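# Place the clip alone on the pad, as pictured

## Task

Set the clip on the pad by itself, lying in the same orientation as the goal reference image (the 'manual' picture), with every part of the clip inside the pad's edges, and without toppling anything.

## Robot and tools

Robot: two arms, left_arm and right_arm, each with a two-finger parallel gripper and a wrist camera. left_arm's base sits at about (-0.006, +0.325, +0.050) m in the scene frame and right_arm's at about (+0.001, -0.300, +0.036) m, both nearly unrotated. A camera stand is fixed behind them. Cameras: cam_high, cam_low (fixed), cam_left_wrist, cam_right_wrist, all 896x504.

Frames: the scene frame has its origin at table height, halfway between the nominal bases; +x points out over the table, +y toward left_arm, +z up. Arm names do not match image left/right. Each arm reports its end_effector_position (m, the point between the finger pads, ~1 cm behind the tips) and end_effector_quat_wxyz in its own base frame. Fixed cameras and the table use the scene frame. Gripper axes: fingers point along +z, and they open and close along y. Reported poses may be off by a few cm, more at long reach.

Motion numbers: every moving call uses rows of 14 numbers, one list covering both arms: dx, dy, dz, rx, ry, rz, opening for left_arm, then the same seven for right_arm. The six pose numbers are offsets, not poses: they count from that arm's current Hand target (its last commanded pose after clipping), along that arm's own base axes, with rotation about the Hand target's position. Scale: 1.0 = 0.6 m for dx/dy/dz and 180 degrees for rx/ry/rz; range -1 to 1; rx, ry, rz form one rotation vector. Each new call starts from the current Hand target, so resending an offset moves further. Opening is absolute: +1 fully open (0.094 m), -1 closed. To keep an arm still, send six zeros; to keep its gripper as is, resend its present opening (0 means half-open, not 'no change'). Orientation commands are clipped to 40 degrees from the measured orientation per step.

execute_actions(actions, cameras): actions is a list of actions; each action is up to 15 rows (one row per 1/30 s step); a short action holds its last row for the rest. All rows in an action count from the Hand target at that action's start. Images return only for an empty actions list or when cameras names them (["all"], a list of names, or []). An empty list is a safe way to look.

move(target, speed, blend, opening_speed, grip_force, blocking, cameras): straight-line paths toward target, which is one 14-number row or a list of up to 15 rows; every row is an offset from the same starting Hand targets, not from the previous row. speed in m/s (0.002-4.3, default 0.25; rotation up to twice that in rad/s), one value or one per row. blend in m rounds corners of a list (0 = stop at each). opening_speed: rate on the -1..+1 scale per second, at least 0.2; use it to close gently. grip_force: N per finger pad, 10-50, one value or one per arm; it persists; lower force closes slowly. blocking=false returns early while the move continues. The whole list shares 10 s. Paths do not avoid obstacles or the other arm. The result adds a 'move:' line: done, off_target, moving, held, fault, plus limits (paced = pose clipped, held = steps withheld).

wait(seconds 0-10, cameras) lets time pass; stop(cameras) brakes a running move; zoom_image(camera, region [x0,y0,x1,y1] pixels, max 504x504) enlarges part of the newest image of that camera; show_instructions() shows the goal picture; read_manual(section="licences") gives licence text only; finished_scene(scene) ends the scene irreversibly, so call it only when the object rests correctly and the robot is clear.

Results: Hand target (basis for next offsets), end_effector_position/quat, Joint positions (last value = finger opening in m), grip_measured (opening on command scale; reads up to ~2.5 mm wide when empty, and somewhat narrower than a squeezed part), Joint velocities ('within noise' when still), Joint torques, Tool commands, motor temperatures, actions left, and for action calls some intermediate positions. Grippers often stop a few cm short of the target because of friction and weight; that is not contact. A later command (even zeros) retries; if still short, send the remaining distance as a new offset.

Gripping: to grasp, open above the part, descend, then close to a value below the part's width; force jumps to the limit about 0.06 below first-touch reading. To release, command an opening well above grip_measured.

Cautions: never drop the object from height, release it while moving, or let anything leave the table (that fails). Avoid fast contacts and targets pushed far into surfaces; an arm blocked by something keeps pushing until commanded back past its gripper. Keep the arms, grippers and wrist cameras apart; the clearance check does not stop gripper-on-gripper contact, and a grip on the other arm's fingers counts as a collision. Route paths around an arm's own base rather than near it. Holding loads, long reach or pushing into unreachable poses heats motors; at 100 °C the arm drops for 30-60 s, with MOTOR HOT warning from 85 °C. Loose objects may occasionally get nudged by an outside push; check before finishing. Time spent writing also runs the clock, and shorter, smoother solutions are better.

Each tool is called after "Request:" in YAML: its name, and indented under it one key for each argument.

Reference images:

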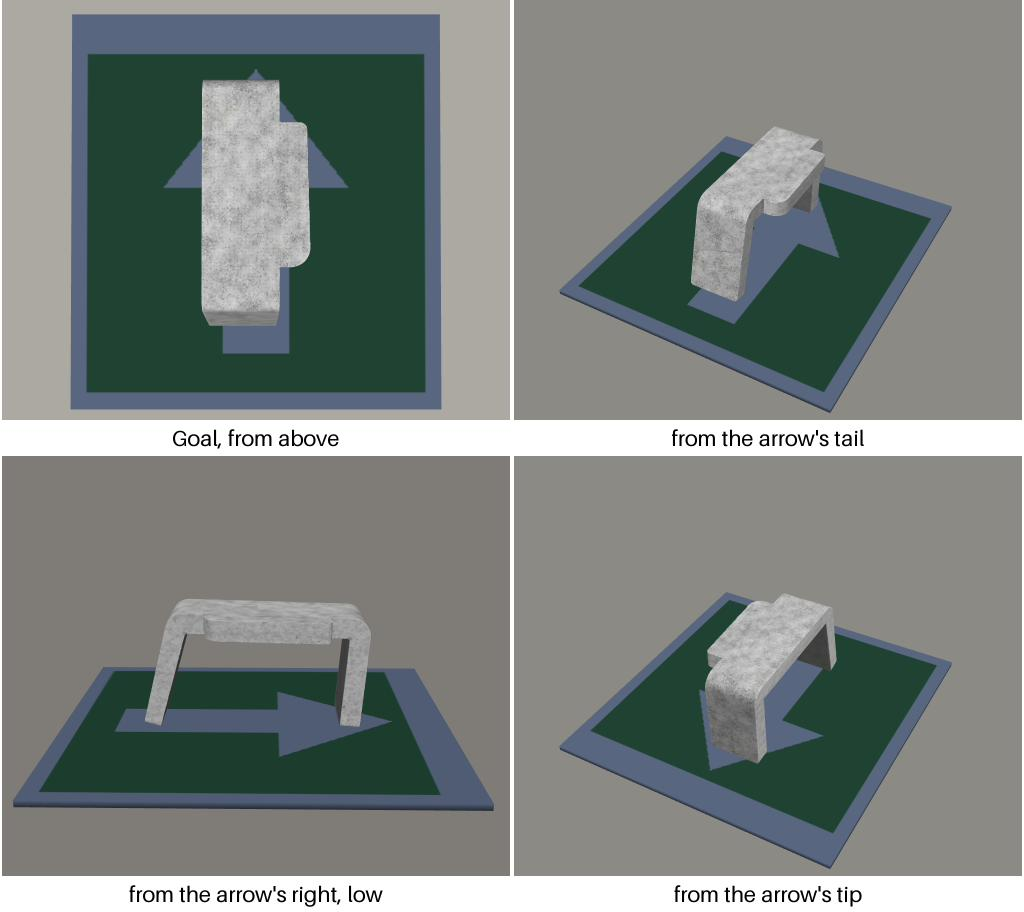

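## Session

Request:
execute_actions:
  actions: []

Scene clock: 0.00 s.
left_arm: end_effector_position=(+0.3684, -0.5838, +0.2087) grip_measured=+1.000 end_effector_quat_wxyz=(+0.492, +0.736, +0.352, -0.303) | right_arm: end_effector_position=(+0.2289, -0.3479, +0.2881) grip_measured=+1.000 end_effector_quat_wxyz=(+0.328, +0.720, +0.384, -0.475)
Joint positions: left_arm=[-0.828 1.79 1.288 0.012 0.785 0.934 0.094] | right_arm=[-0.585 1.268 1.016 -1.022 1.214 1.369 0.094]
Joint velocities: within noise
Joint torques (N m): no reading
Motor temperatures (°C): left_arm=[28 24 28 31 35 25 30] | right_arm=[36 37 35 30 31 27 27]
Heat: left arm: hottest wrist yaw 35 °C; right arm: hottest shoulder 37 °C.
Hand target: left_arm +0.3734, -0.5893, +0.2258; +0.506, +0.733, +0.343, -0.298 | right_arm +0.2334, -0.3509, +0.3012; +0.340, +0.724, +0.375, -0.469
Tool commands: left_gripper/opening=+1.0 right_gripper/opening=+1.0

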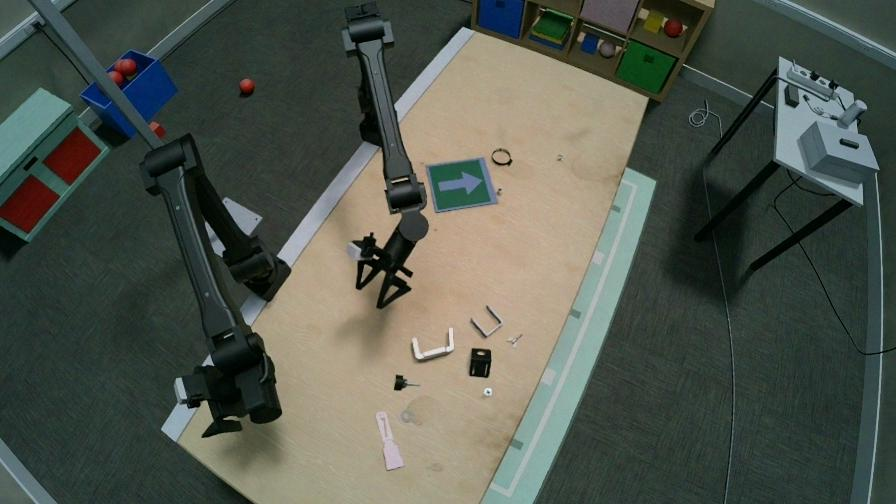

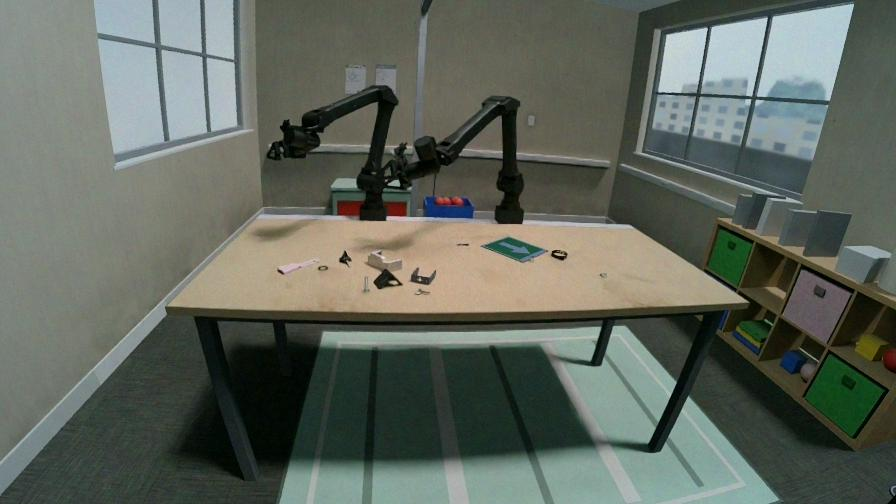

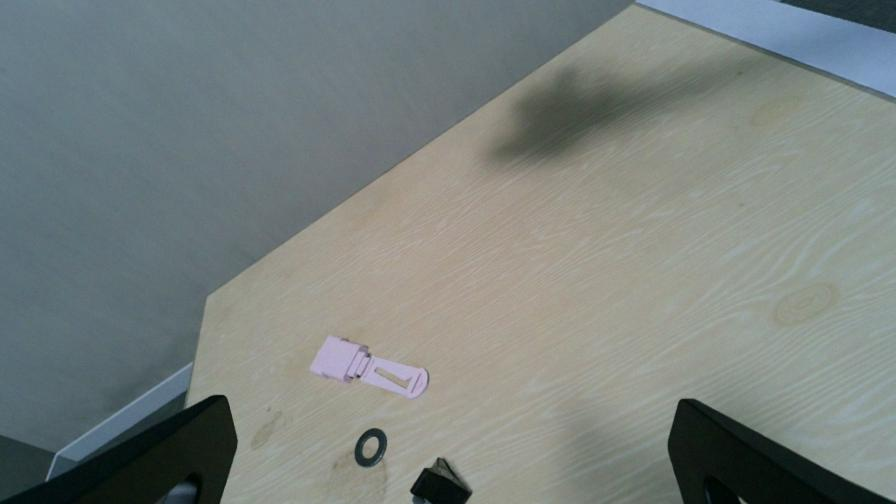

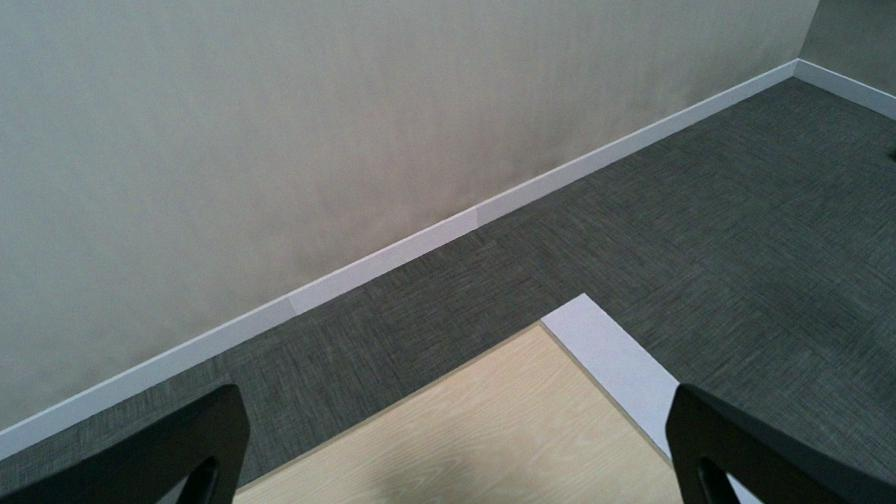

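Request:
zoom_image:
  camera: "cam_high"
  region: [360, 270, 560, 480]

Request:
zoom_image:
  camera: "cam_high"
  region: [400, 130, 600, 240]

Request:
zoom_image:
  camera: "cam_low"
  region: [270, 220, 470, 310]

Scaled by 2.400 from the camera's 896x504 image, which has a finer 1280x720 frame.

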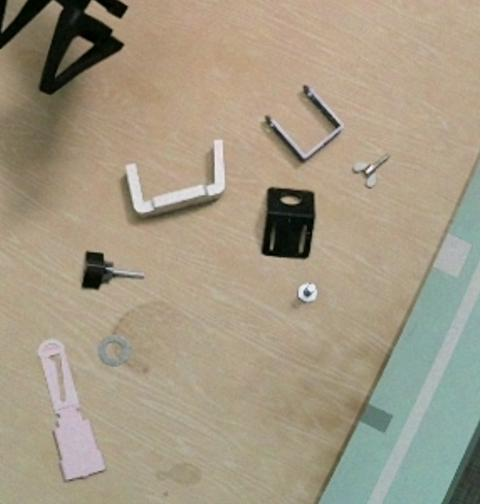

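Scaled by 2.520 from the camera's 896x504 image, which has a finer 1280x720 frame.

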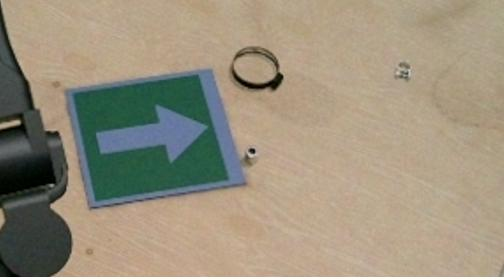

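Scaled by 2.520 from the camera's 896x504 image, which has a finer 1280x720 frame.

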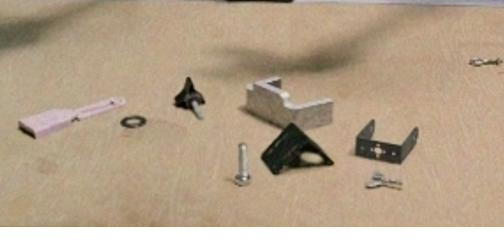

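Request:
move:
  target: [-0.0557,0.9488,0.307,0.1044,0.3313,0.6156,1, 0.361,0.5848,0.198,0.2381,0.1983,0.639,1]
  speed: 0.4
  cameras: ["all"]

Scene clock: 31.30 s.
left_arm: end_effector_position=(+0.3332, -0.0248, +0.3855) grip_measured=+1.000 end_effector_quat_wxyz=(+0.196, +0.014, +0.981, +0.001) | right_arm: end_effector_position=(+0.4432, -0.0036, +0.4024) grip_measured=+1.000 end_effector_quat_wxyz=(+0.203, +0.009, +0.979, -0.002)
Joint positions: left_arm=[-0.088 1.012 1.351 -1.516 -0.03 -0.055 0.094] | right_arm=[-0.005 1.288 1.599 -1.474 0.004 0.012 0.094]
Joint torques (N m): left_arm=[0.32 -2.61 13.64 0.79 0.14 -0.06] | right_arm=[0.09 -8.82 14.26 0.79 -0.03 -0.09]
Motor temperatures (°C): left_arm=[27 25 33 31 34 25 30] | right_arm=[35 37 37 29 30 26 26]
Heat: left arm: hottest wrist yaw 34 °C; right arm: hottest shoulder 37 °C.
Hand target: left_arm +0.3400, -0.0201, +0.4100; +0.217, +0.000, +0.976, -0.001 | right_arm +0.4500, -0.0002, +0.4199; +0.216, +0.000, +0.976, +0.000
Off the commanded pose: left_arm 0.026 m, 3 deg | right_arm 0.019 m, 2 deg.
move: off_target (left_arm, right_arm)

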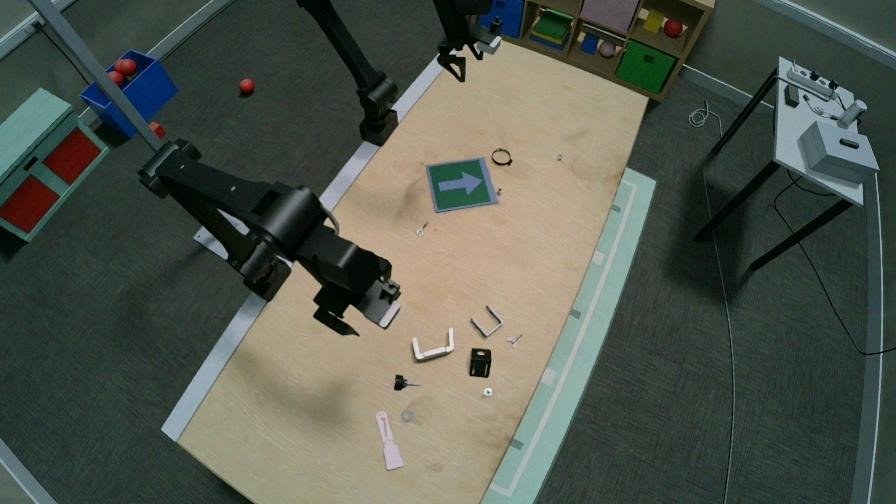

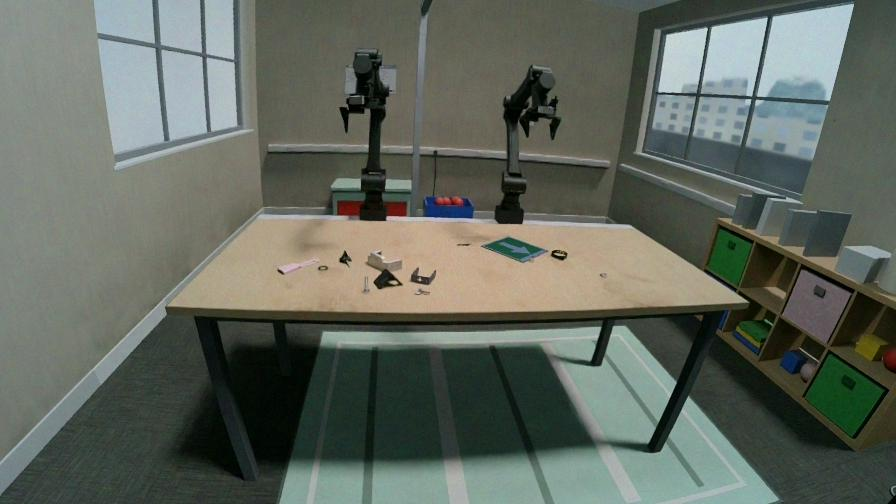

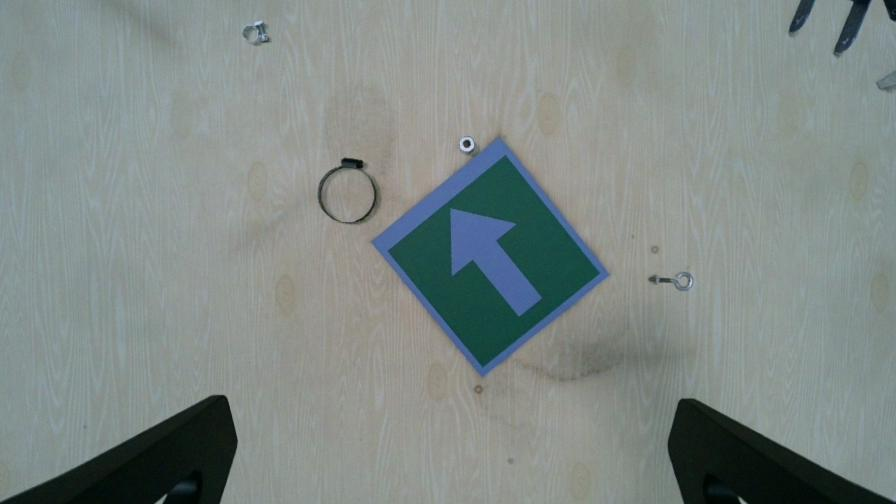

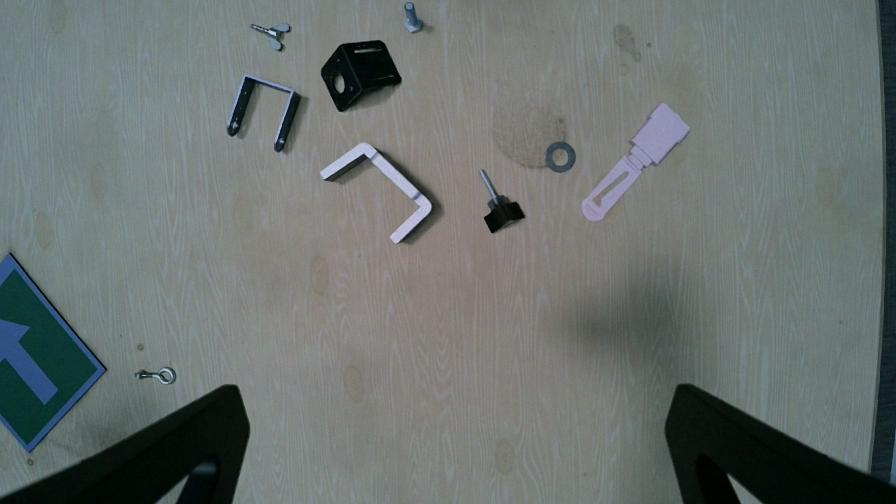

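Request:
zoom_image:
  camera: "cam_right_wrist"
  region: [300, 120, 460, 260]

Request:
zoom_image:
  camera: "cam_left_wrist"
  region: [360, 120, 700, 400]

Scaled by 3.150 from the camera's 896x504 image, which has a finer 1280x720 frame.

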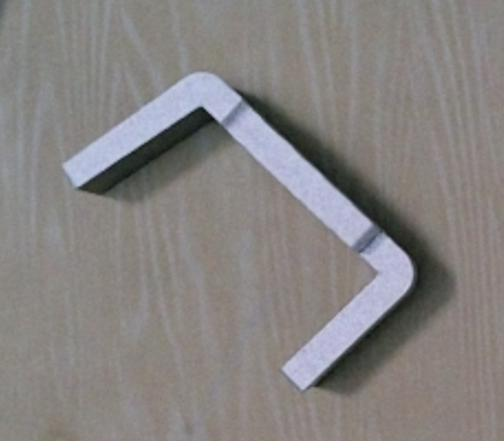

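Scaled by 1.482 from the camera's 896x504 image, which has a finer 1280x720 frame.

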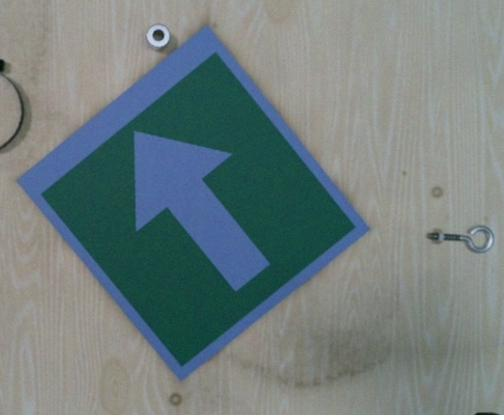

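Request:
move:
  target: [-0.03,0.4,0.0,0,0,0,1, 0.2,0.1053,-0.524,-0.0785,0.1834,0.249,0.3]
  speed: 0.3
  cameras: ["cam_right_wrist","cam_low","cam_high"]

Scene clock: 101.23 s.
left_arm: end_effector_position=(+0.3192, +0.2109, +0.3868) grip_measured=+1.000 end_effector_quat_wxyz=(+0.200, -0.002, +0.980, -0.016) | right_arm: end_effector_position=(+0.5577, +0.0593, +0.0930) grip_measured=+0.302 end_effector_quat_wxyz=(-0.092, -0.385, +0.918, -0.030)
Joint positions: left_arm=[0.712 1.19 1.483 -1.571 0.283 0.665 0.094] | right_arm=[0.139 1.984 1.682 -1.433 0.104 -0.646 0.061]
Joint torques (N m): left_arm=[0.15 -4.72 13.57 0.64 0.46 0.14] | right_arm=[-0.32 -17.9 12.51 -0.38 0.34 -0.05]
Motor temperatures (°C): left_arm=[27 25 48 30 32 24 29] | right_arm=[35 37 41 29 28 26 26]
Heat: left arm: hottest elbow 48 °C; right arm: hottest elbow 41 °C.
Hand target: left_arm +0.3219, +0.2200, +0.4101; +0.217, +0.000, +0.976, -0.001 | right_arm +0.5699, +0.0631, +0.1054; -0.080, -0.392, +0.916, -0.034
Off the commanded pose: left_arm 0.025 m, 3 deg | right_arm 0.018 m, 2 deg.
move: off_target (left_arm, right_arm)
Images, in order (width x height): cam_high 896x504, cam_low 896x504, cam_right_wrist 896x504.

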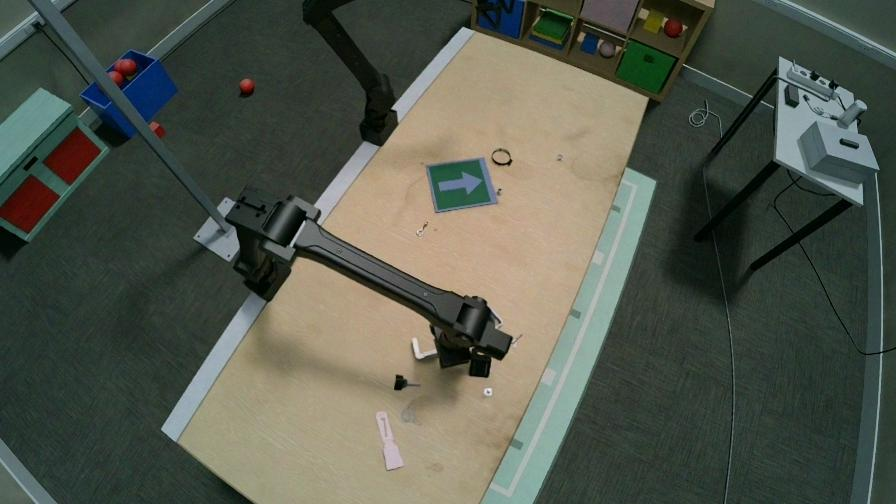

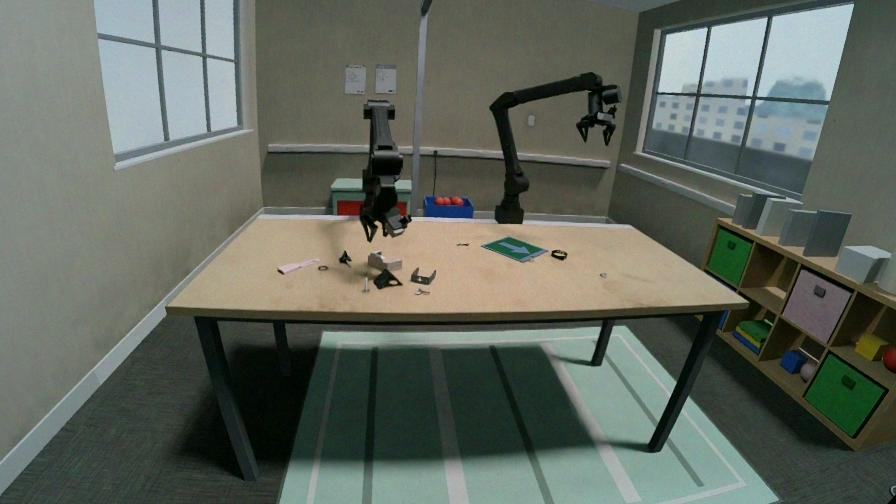

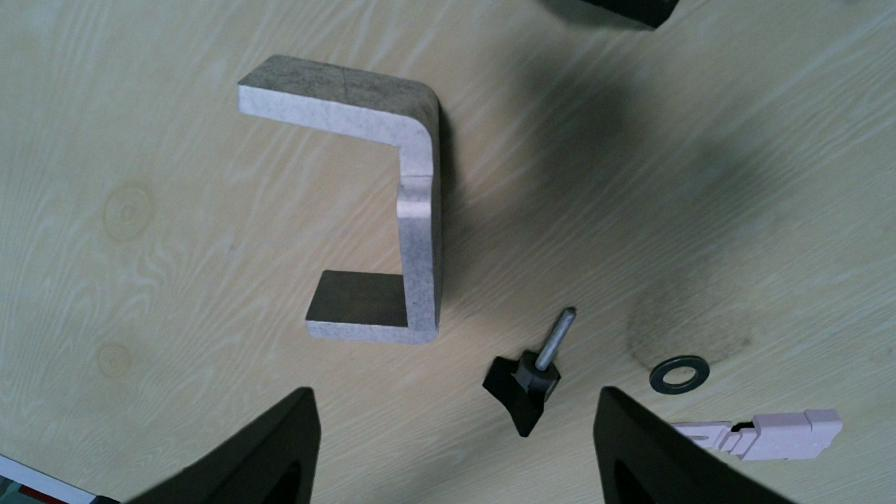

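Request:
zoom_image:
  camera: "cam_right_wrist"
  region: [220, 40, 480, 360]

Request:
zoom_image:
  camera: "cam_low"
  region: [330, 200, 470, 300]

Scaled by 1.575 from the camera's 896x504 image, which has a finer 1280x720 frame.

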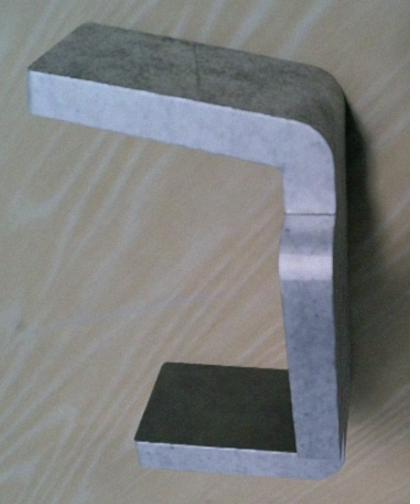

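Scaled by 3.600 from the camera's 896x504 image, which has a finer 1280x720 frame.

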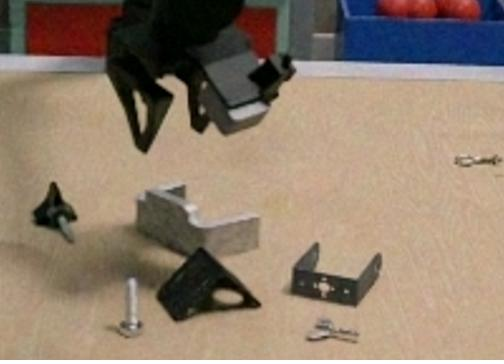

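Request:
move:
  target: [0,0,0,0,0,0,1, -0.0318,-0.0077,-0.0963,0,0,0.0067,0.3]
  speed: 0.2
  cameras: ["cam_right_wrist"]

Scene clock: 113.47 s.
left_arm: end_effector_position=(+0.3191, +0.2108, +0.3868) grip_measured=+1.000 end_effector_quat_wxyz=(+0.200, -0.002, +0.980, -0.016) | right_arm: end_effector_position=(+0.5465, +0.0572, +0.0496) grip_measured=+0.302 end_effector_quat_wxyz=(-0.084, -0.396, +0.914, -0.033)
Joint positions: left_arm=[0.712 1.19 1.483 -1.571 0.283 0.666 0.094] | right_arm=[0.139 1.984 1.563 -1.295 0.107 -0.67 0.061]
Joint torques (N m): left_arm=[0.15 -4.78 13.5 0.61 0.45 0.14] | right_arm=[-0.44 -16.67 8.81 0.61 0.33 -0.03]
Heat: left arm: hottest elbow 45 °C; right arm: hottest elbow 41 °C.
Hand target: left_arm +0.3219, +0.2199, +0.4100; +0.216, +0.000, +0.976, -0.001 | right_arm +0.5509, +0.0585, +0.0477; -0.080, -0.401, +0.912, -0.035
Off the commanded pose: left_arm 0.025 m, 3 deg | right_arm 0.005 m, 1 deg.
move: off_target (left_arm)
Images, in order (width x height): cam_right_wrist 896x504.

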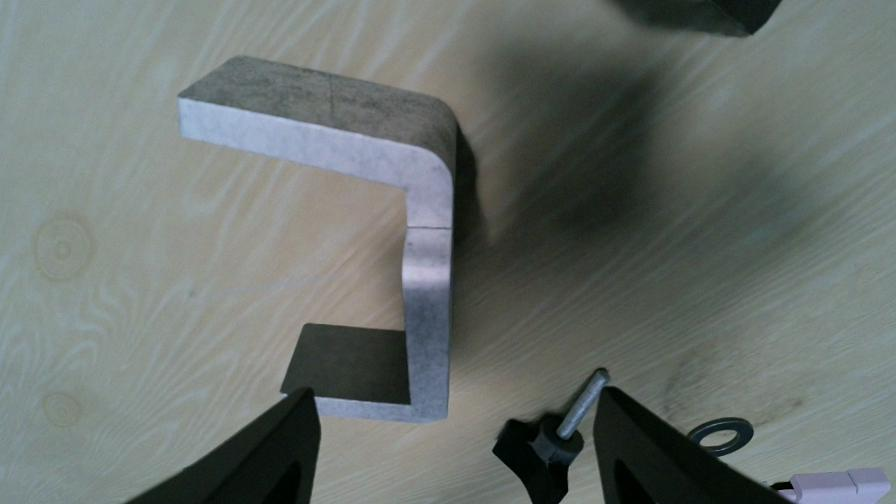

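Request:
move:
  target: [0,0,0,0,0,0,1, -0.0268,-0.0095,-0.0993,0,0,0,0.3]
  speed: 0.15
  cameras: ["cam_right_wrist","cam_low"]

Scene clock: 122.73 s.
left_arm: end_effector_position=(+0.3191, +0.2108, +0.3868) grip_measured=+1.000 end_effector_quat_wxyz=(+0.200, -0.002, +0.980, -0.016) | right_arm: end_effector_position=(+0.5296, +0.0547, -0.0101) grip_measured=+0.302 end_effector_quat_wxyz=(-0.084, -0.398, +0.913, -0.033)
Joint positions: left_arm=[0.712 1.19 1.483 -1.571 0.283 0.666 0.094] | right_arm=[0.139 2.02 1.444 -1.14 0.108 -0.676 0.061]
Joint torques (N m): left_arm=[0.03 -4.66 13.53 0.59 0.47 0.15] | right_arm=[-0.91 -17.26 8.28 0.53 0.32 -0.05]
Heat: left arm: hottest elbow 44 °C; right arm: hottest elbow 41 °C.
Hand target: left_arm +0.3219, +0.2199, +0.4100; +0.216, +0.000, +0.976, -0.001 | right_arm +0.5348, +0.0528, -0.0120; -0.080, -0.401, +0.912, -0.035
Off the commanded pose: left_arm 0.025 m, 3 deg | right_arm 0.006 m, 1 deg.
move: off_target (left_arm)
Images, in order (width x height): cam_low 896x504, cam_right_wrist 896x504.

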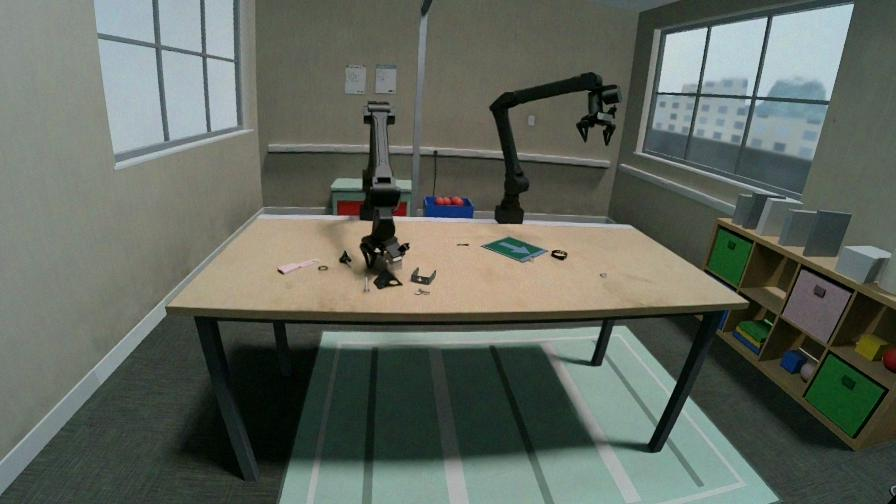

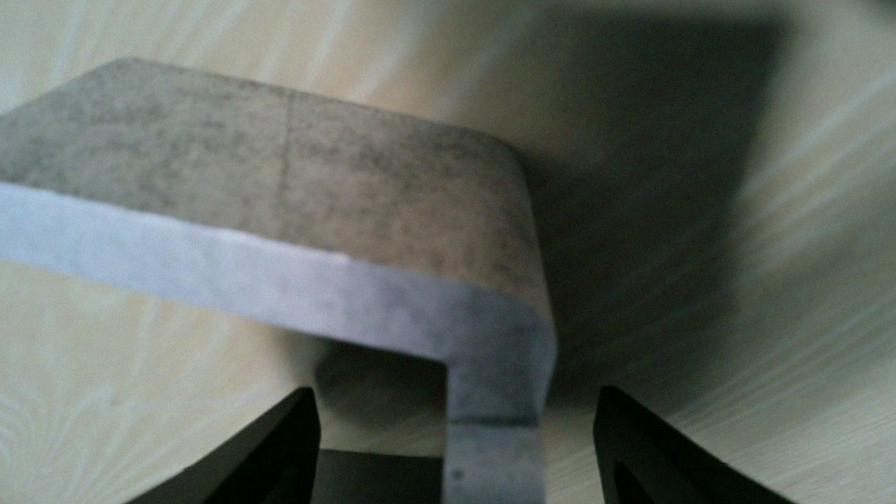

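Request:
move:
  target:
    - [0,0,0,0,0,0,1, 0.0,-0.0115,0,0,0,0,0.3]
    - [0,0,0,0,0,0,1, 0.0,-0.0115,0,0,0,0,-1]
  speed: 0.15
  grip_force: [50,35]
  cameras: ["cam_right_wrist"]

Scene clock: 131.87 s.
left_arm: end_effector_position=(+0.3191, +0.2108, +0.3868) grip_measured=+1.000 end_effector_quat_wxyz=(+0.200, -0.002, +0.980, -0.016) | right_arm: end_effector_position=(+0.5308, +0.0498, -0.0101) grip_measured=-0.770 end_effector_quat_wxyz=(-0.084, -0.401, +0.912, -0.034)
Joint positions: left_arm=[0.712 1.19 1.483 -1.571 0.283 0.666 0.094] | right_arm=[0.131 2.02 1.444 -1.137 0.112 -0.69 0.011]
Joint torques (N m): left_arm=[0.09 -4.72 13.52 0.57 0.47 0.15] | right_arm=[-0.73 -17.61 8.05 0.57 0.23 -0.03]
Heat: left arm: hottest elbow 44 °C; right arm: hottest elbow 41 °C.
Hand target: left_arm +0.3219, +0.2199, +0.4100; +0.216, +0.000, +0.976, -0.001 | right_arm +0.5348, +0.0460, -0.0120; -0.080, -0.401, +0.912, -0.035
Off the commanded pose: left_arm 0.025 m, 3 deg | right_arm 0.006 m, 0 deg.
grip_force (N): 50, 35
move: off_target (left_arm)
Images, in order (width x height): cam_right_wrist 896x504.

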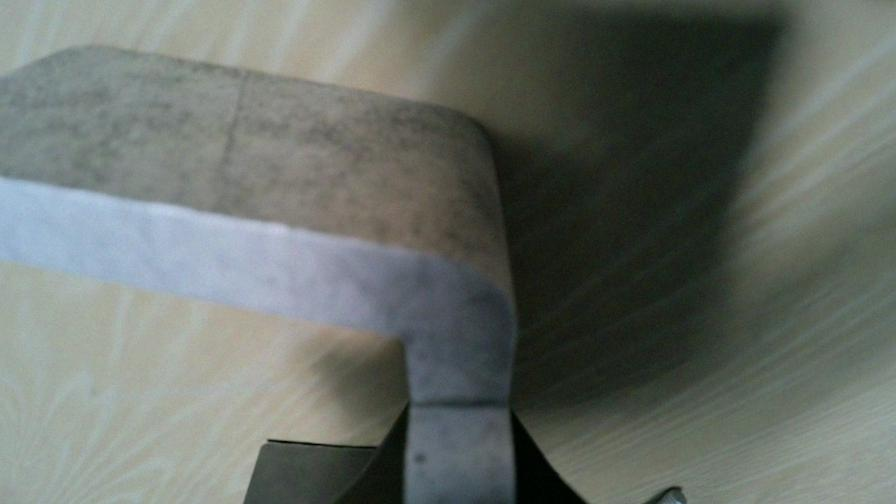

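Request:
move:
  target:
    - [0,0,0,0,0,0,1, 0,0,0.18,0,0,0,-1]
    - [0,0,0,0,0,0,1, -0.1413,0.4733,0.3533,0.2632,-0.1687,0.2797,-1]
  speed: 0.25
  blend: [0.03,0]
  cameras: ["all"]

Scene clock: 162.93 s.
left_arm: end_effector_position=(+0.3191, +0.2108, +0.3868) grip_measured=+1.000 end_effector_quat_wxyz=(+0.200, -0.002, +0.980, -0.016) | right_arm: end_effector_position=(+0.4411, +0.3201, +0.1505) grip_measured=-0.771 end_effector_quat_wxyz=(-0.278, +0.707, -0.617, -0.204)
Joint positions: left_arm=[0.712 1.19 1.483 -1.571 0.283 0.666 0.094] | right_arm=[0.45 1.601 1.181 -0.743 -0.592 -1.131 0.011]
Joint torques (N m): left_arm=[0.15 -4.78 13.48 0.59 0.46 0.15] | right_arm=[-0.38 -18.84 11.51 2.18 -1.23 0.04]
Heat: left arm: hottest elbow 44 °C; right arm: hottest elbow 40 °C.
Hand target: left_arm +0.3219, +0.2199, +0.4100; +0.216, +0.000, +0.976, -0.001 | right_arm +0.4501, +0.3299, +0.2001; -0.330, +0.712, -0.590, -0.191
Off the commanded pose: left_arm 0.025 m, 3 deg | right_arm 0.051 m, 7 deg.
grip_force (N): 50, 35
move: off_target (left_arm, right_arm)

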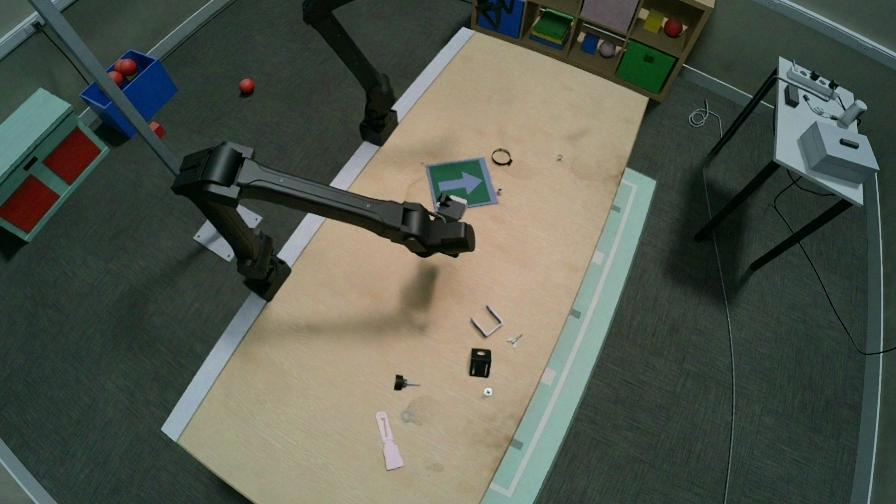

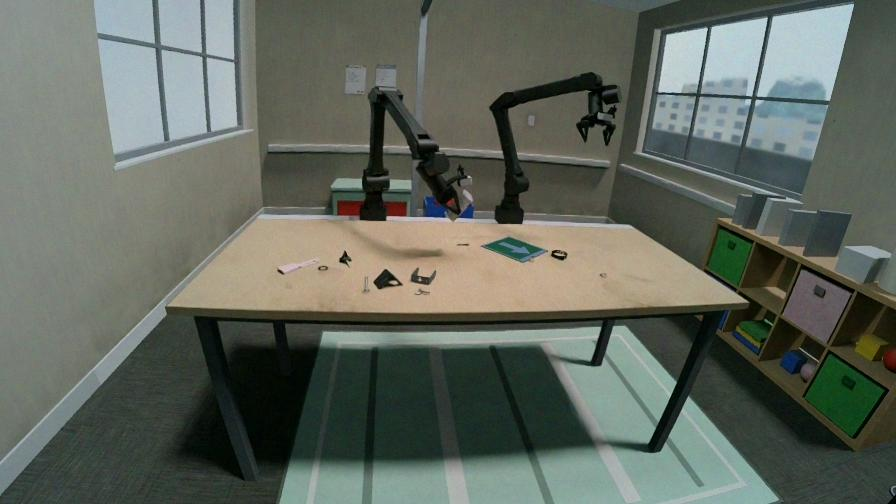

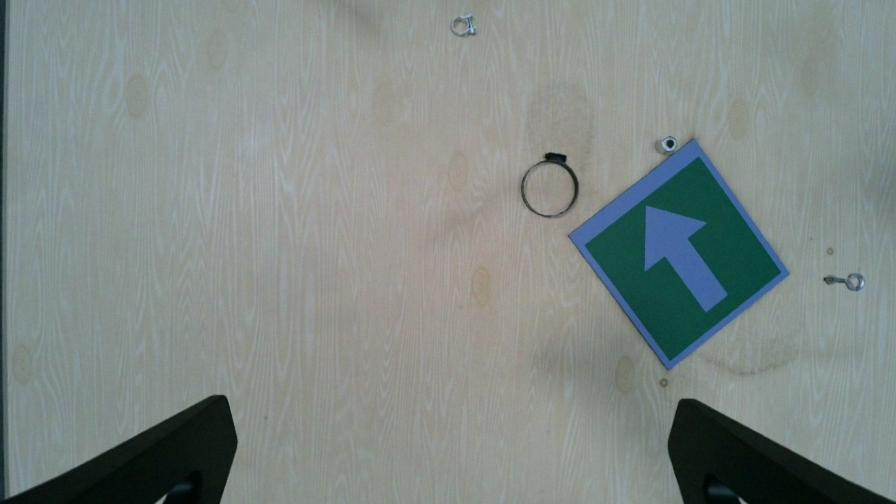

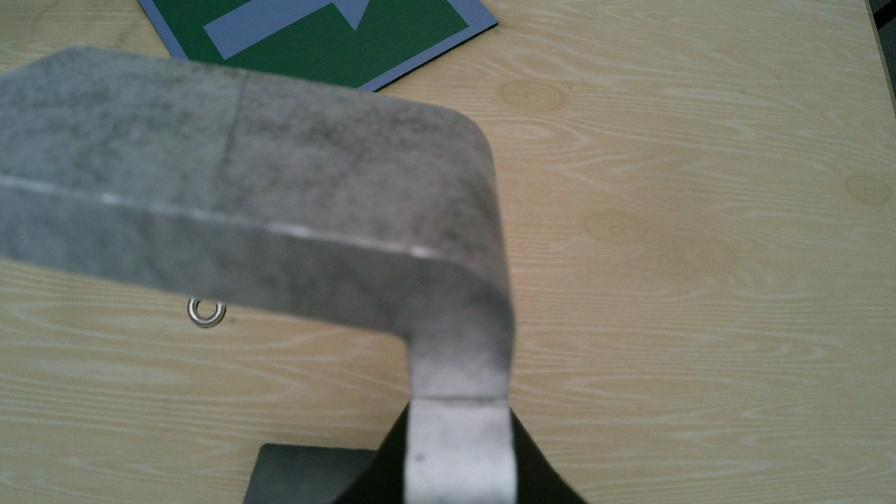

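Request:
move:
  target: [0,0,0,0,0,0,1, -0.1785,0.4085,-0.06,0.2530,-0.3389,0.3671,-1]
  speed: 0.25
  cameras: ["all"]

Scene clock: 171.90 s.
left_arm: end_effector_position=(+0.3191, +0.2108, +0.3868) grip_measured=+1.000 end_effector_quat_wxyz=(+0.200, -0.002, +0.980, -0.016) | right_arm: end_effector_position=(+0.3313, +0.5578, +0.1219) grip_measured=-0.771 end_effector_quat_wxyz=(-0.618, +0.745, +0.170, -0.185)
Joint positions: left_arm=[0.712 1.19 1.483 -1.571 0.283 0.666 0.094] | right_arm=[0.777 1.991 1.253 0.16 -1.26 -2.061 0.011]
Joint torques (N m): left_arm=[0.09 -4.78 13.5 0.58 0.47 0.15] | right_arm=[0.03 -19.25 14.11 1.54 -1.23 0.07]
Heat: left arm: hottest elbow 44 °C; right arm: hottest elbow 41 °C.
Hand target: left_arm +0.3219, +0.2199, +0.4100; +0.216, +0.000, +0.976, -0.001 | right_arm +0.3429, +0.5751, +0.1642; -0.637, +0.726, +0.203, -0.162
Off the commanded pose: left_arm 0.025 m, 3 deg | right_arm 0.047 m, 6 deg.
grip_force (N): 50, 35
move: off_target (left_arm, right_arm)

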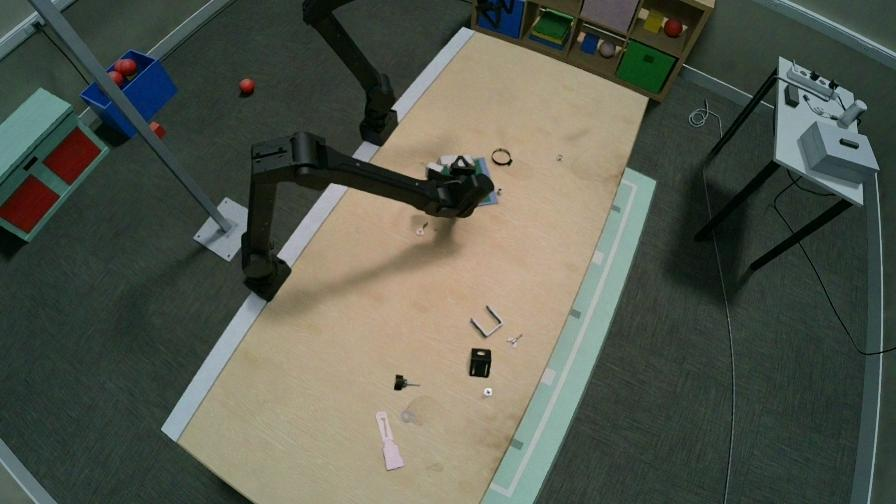

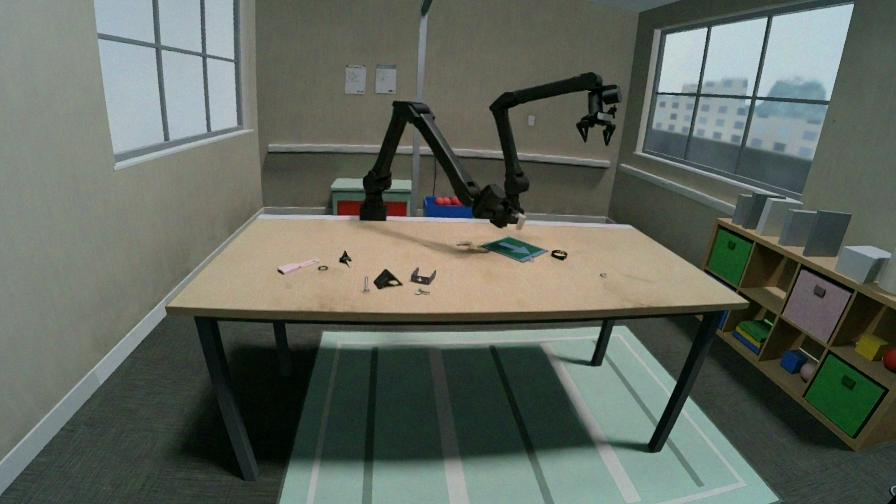

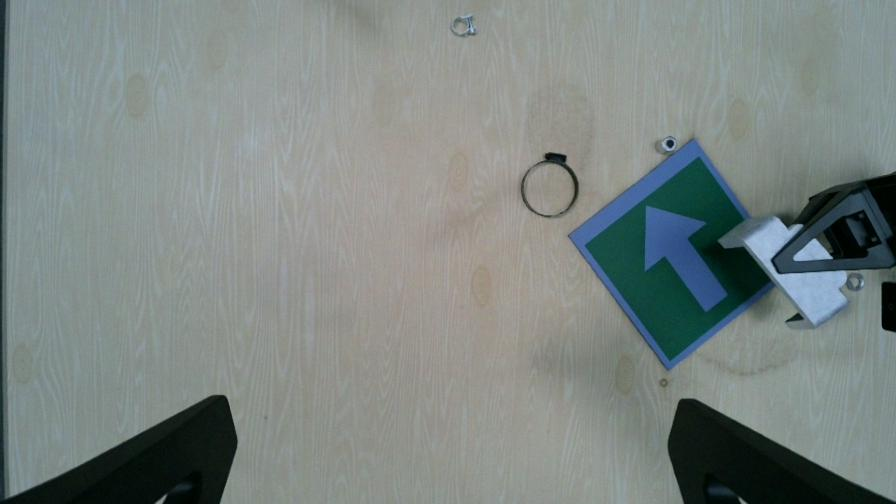

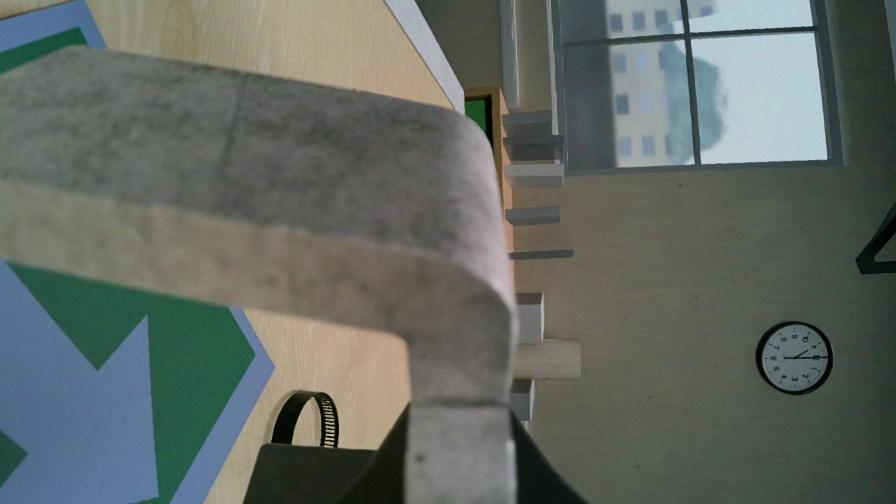

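Request:
zoom_image:
  camera: "cam_left_wrist"
  region: [620, 130, 896, 380]

Scaled by 1.826 from the camera's 896x504 image, which has a finer 1280x720 frame.

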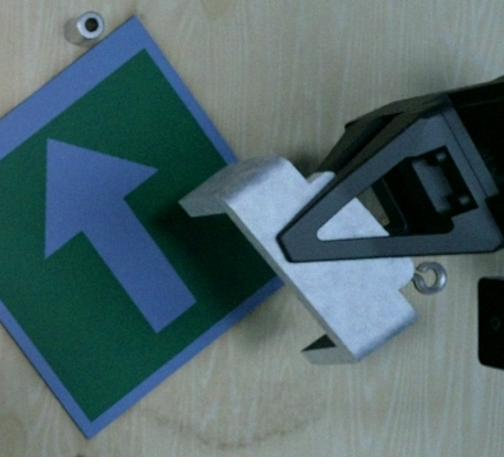

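Request:
move:
  target: [0,0,0,0,0,0,1, 0,0.0225,-0.05,0.0363,-0.0087,0,-1]
  speed: 0.15
  cameras: ["cam_left_wrist","cam_high"]

Request:
zoom_image:
  camera: "cam_left_wrist"
  region: [560, 120, 896, 380]

Scene clock: 184.17 s.
left_arm: end_effector_position=(+0.3191, +0.2108, +0.3868) grip_measured=+1.000 end_effector_quat_wxyz=(+0.200, -0.002, +0.980, -0.016) | right_arm: end_effector_position=(+0.3363, +0.5732, +0.0955) grip_measured=-0.771 end_effector_quat_wxyz=(-0.656, +0.711, +0.191, -0.163)
Joint positions: left_arm=[0.712 1.19 1.483 -1.571 0.283 0.666 0.094] | right_arm=[0.788 2.109 1.253 0.559 -1.277 -1.875 0.011]
Joint torques (N m): left_arm=[0.26 -4.72 13.55 0.58 0.46 0.14] | right_arm=[-0.03 -20.19 11.41 2.91 -0.59 0.32]
Heat: left arm: hottest elbow 45 °C; right arm: hottest elbow 41 °C.
Hand target: left_arm +0.3219, +0.2199, +0.4100; +0.216, +0.000, +0.976, -0.001 | right_arm +0.3431, +0.5885, +0.1342; -0.675, +0.690, +0.221, -0.140
Off the commanded pose: left_arm 0.025 m, 3 deg | right_arm 0.042 m, 5 deg.
grip_force (N): 50, 35
move: off_target (left_arm, right_arm)
Images, in order (width x height): cam_high 896x504, cam_left_wrist 896x504.

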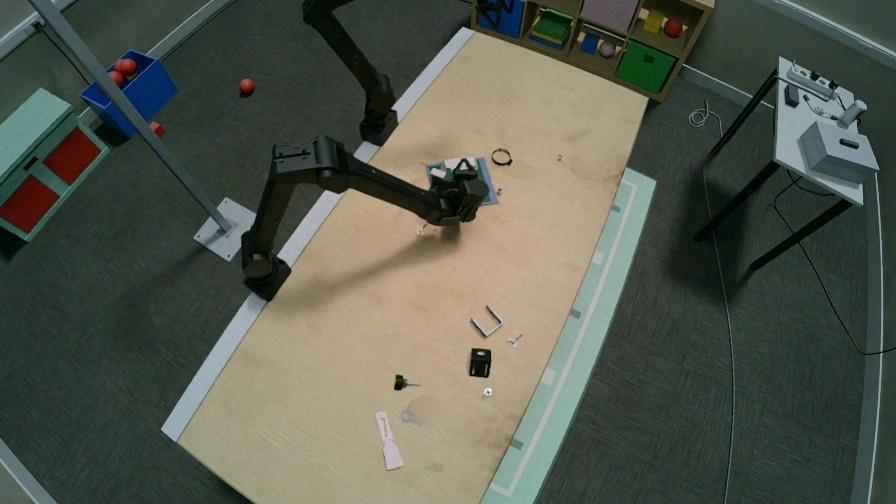

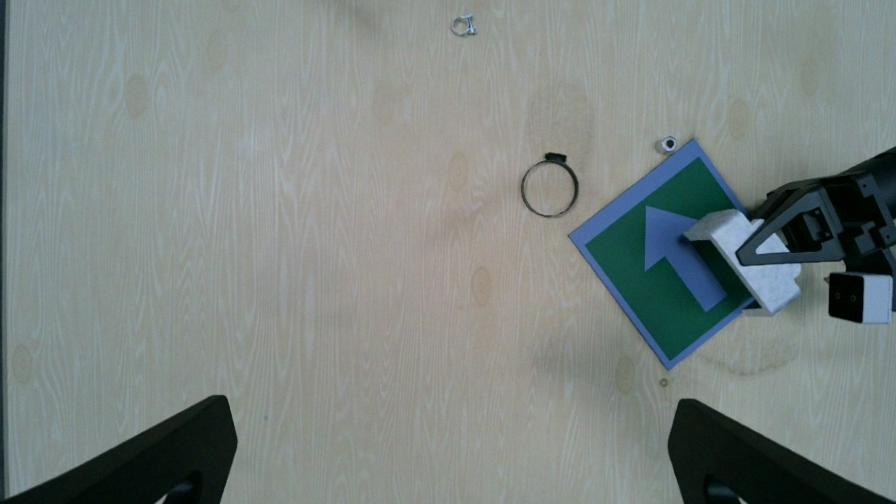

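Scaled by 1.500 from the camera's 896x504 image, which has a finer 1280x720 frame.

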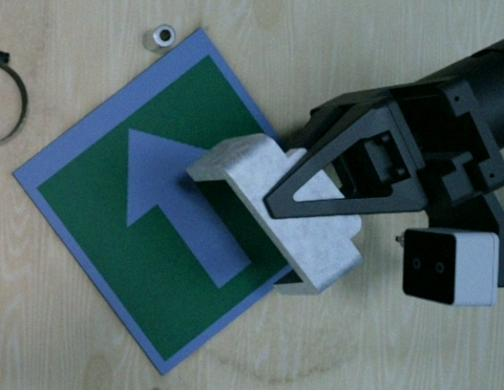

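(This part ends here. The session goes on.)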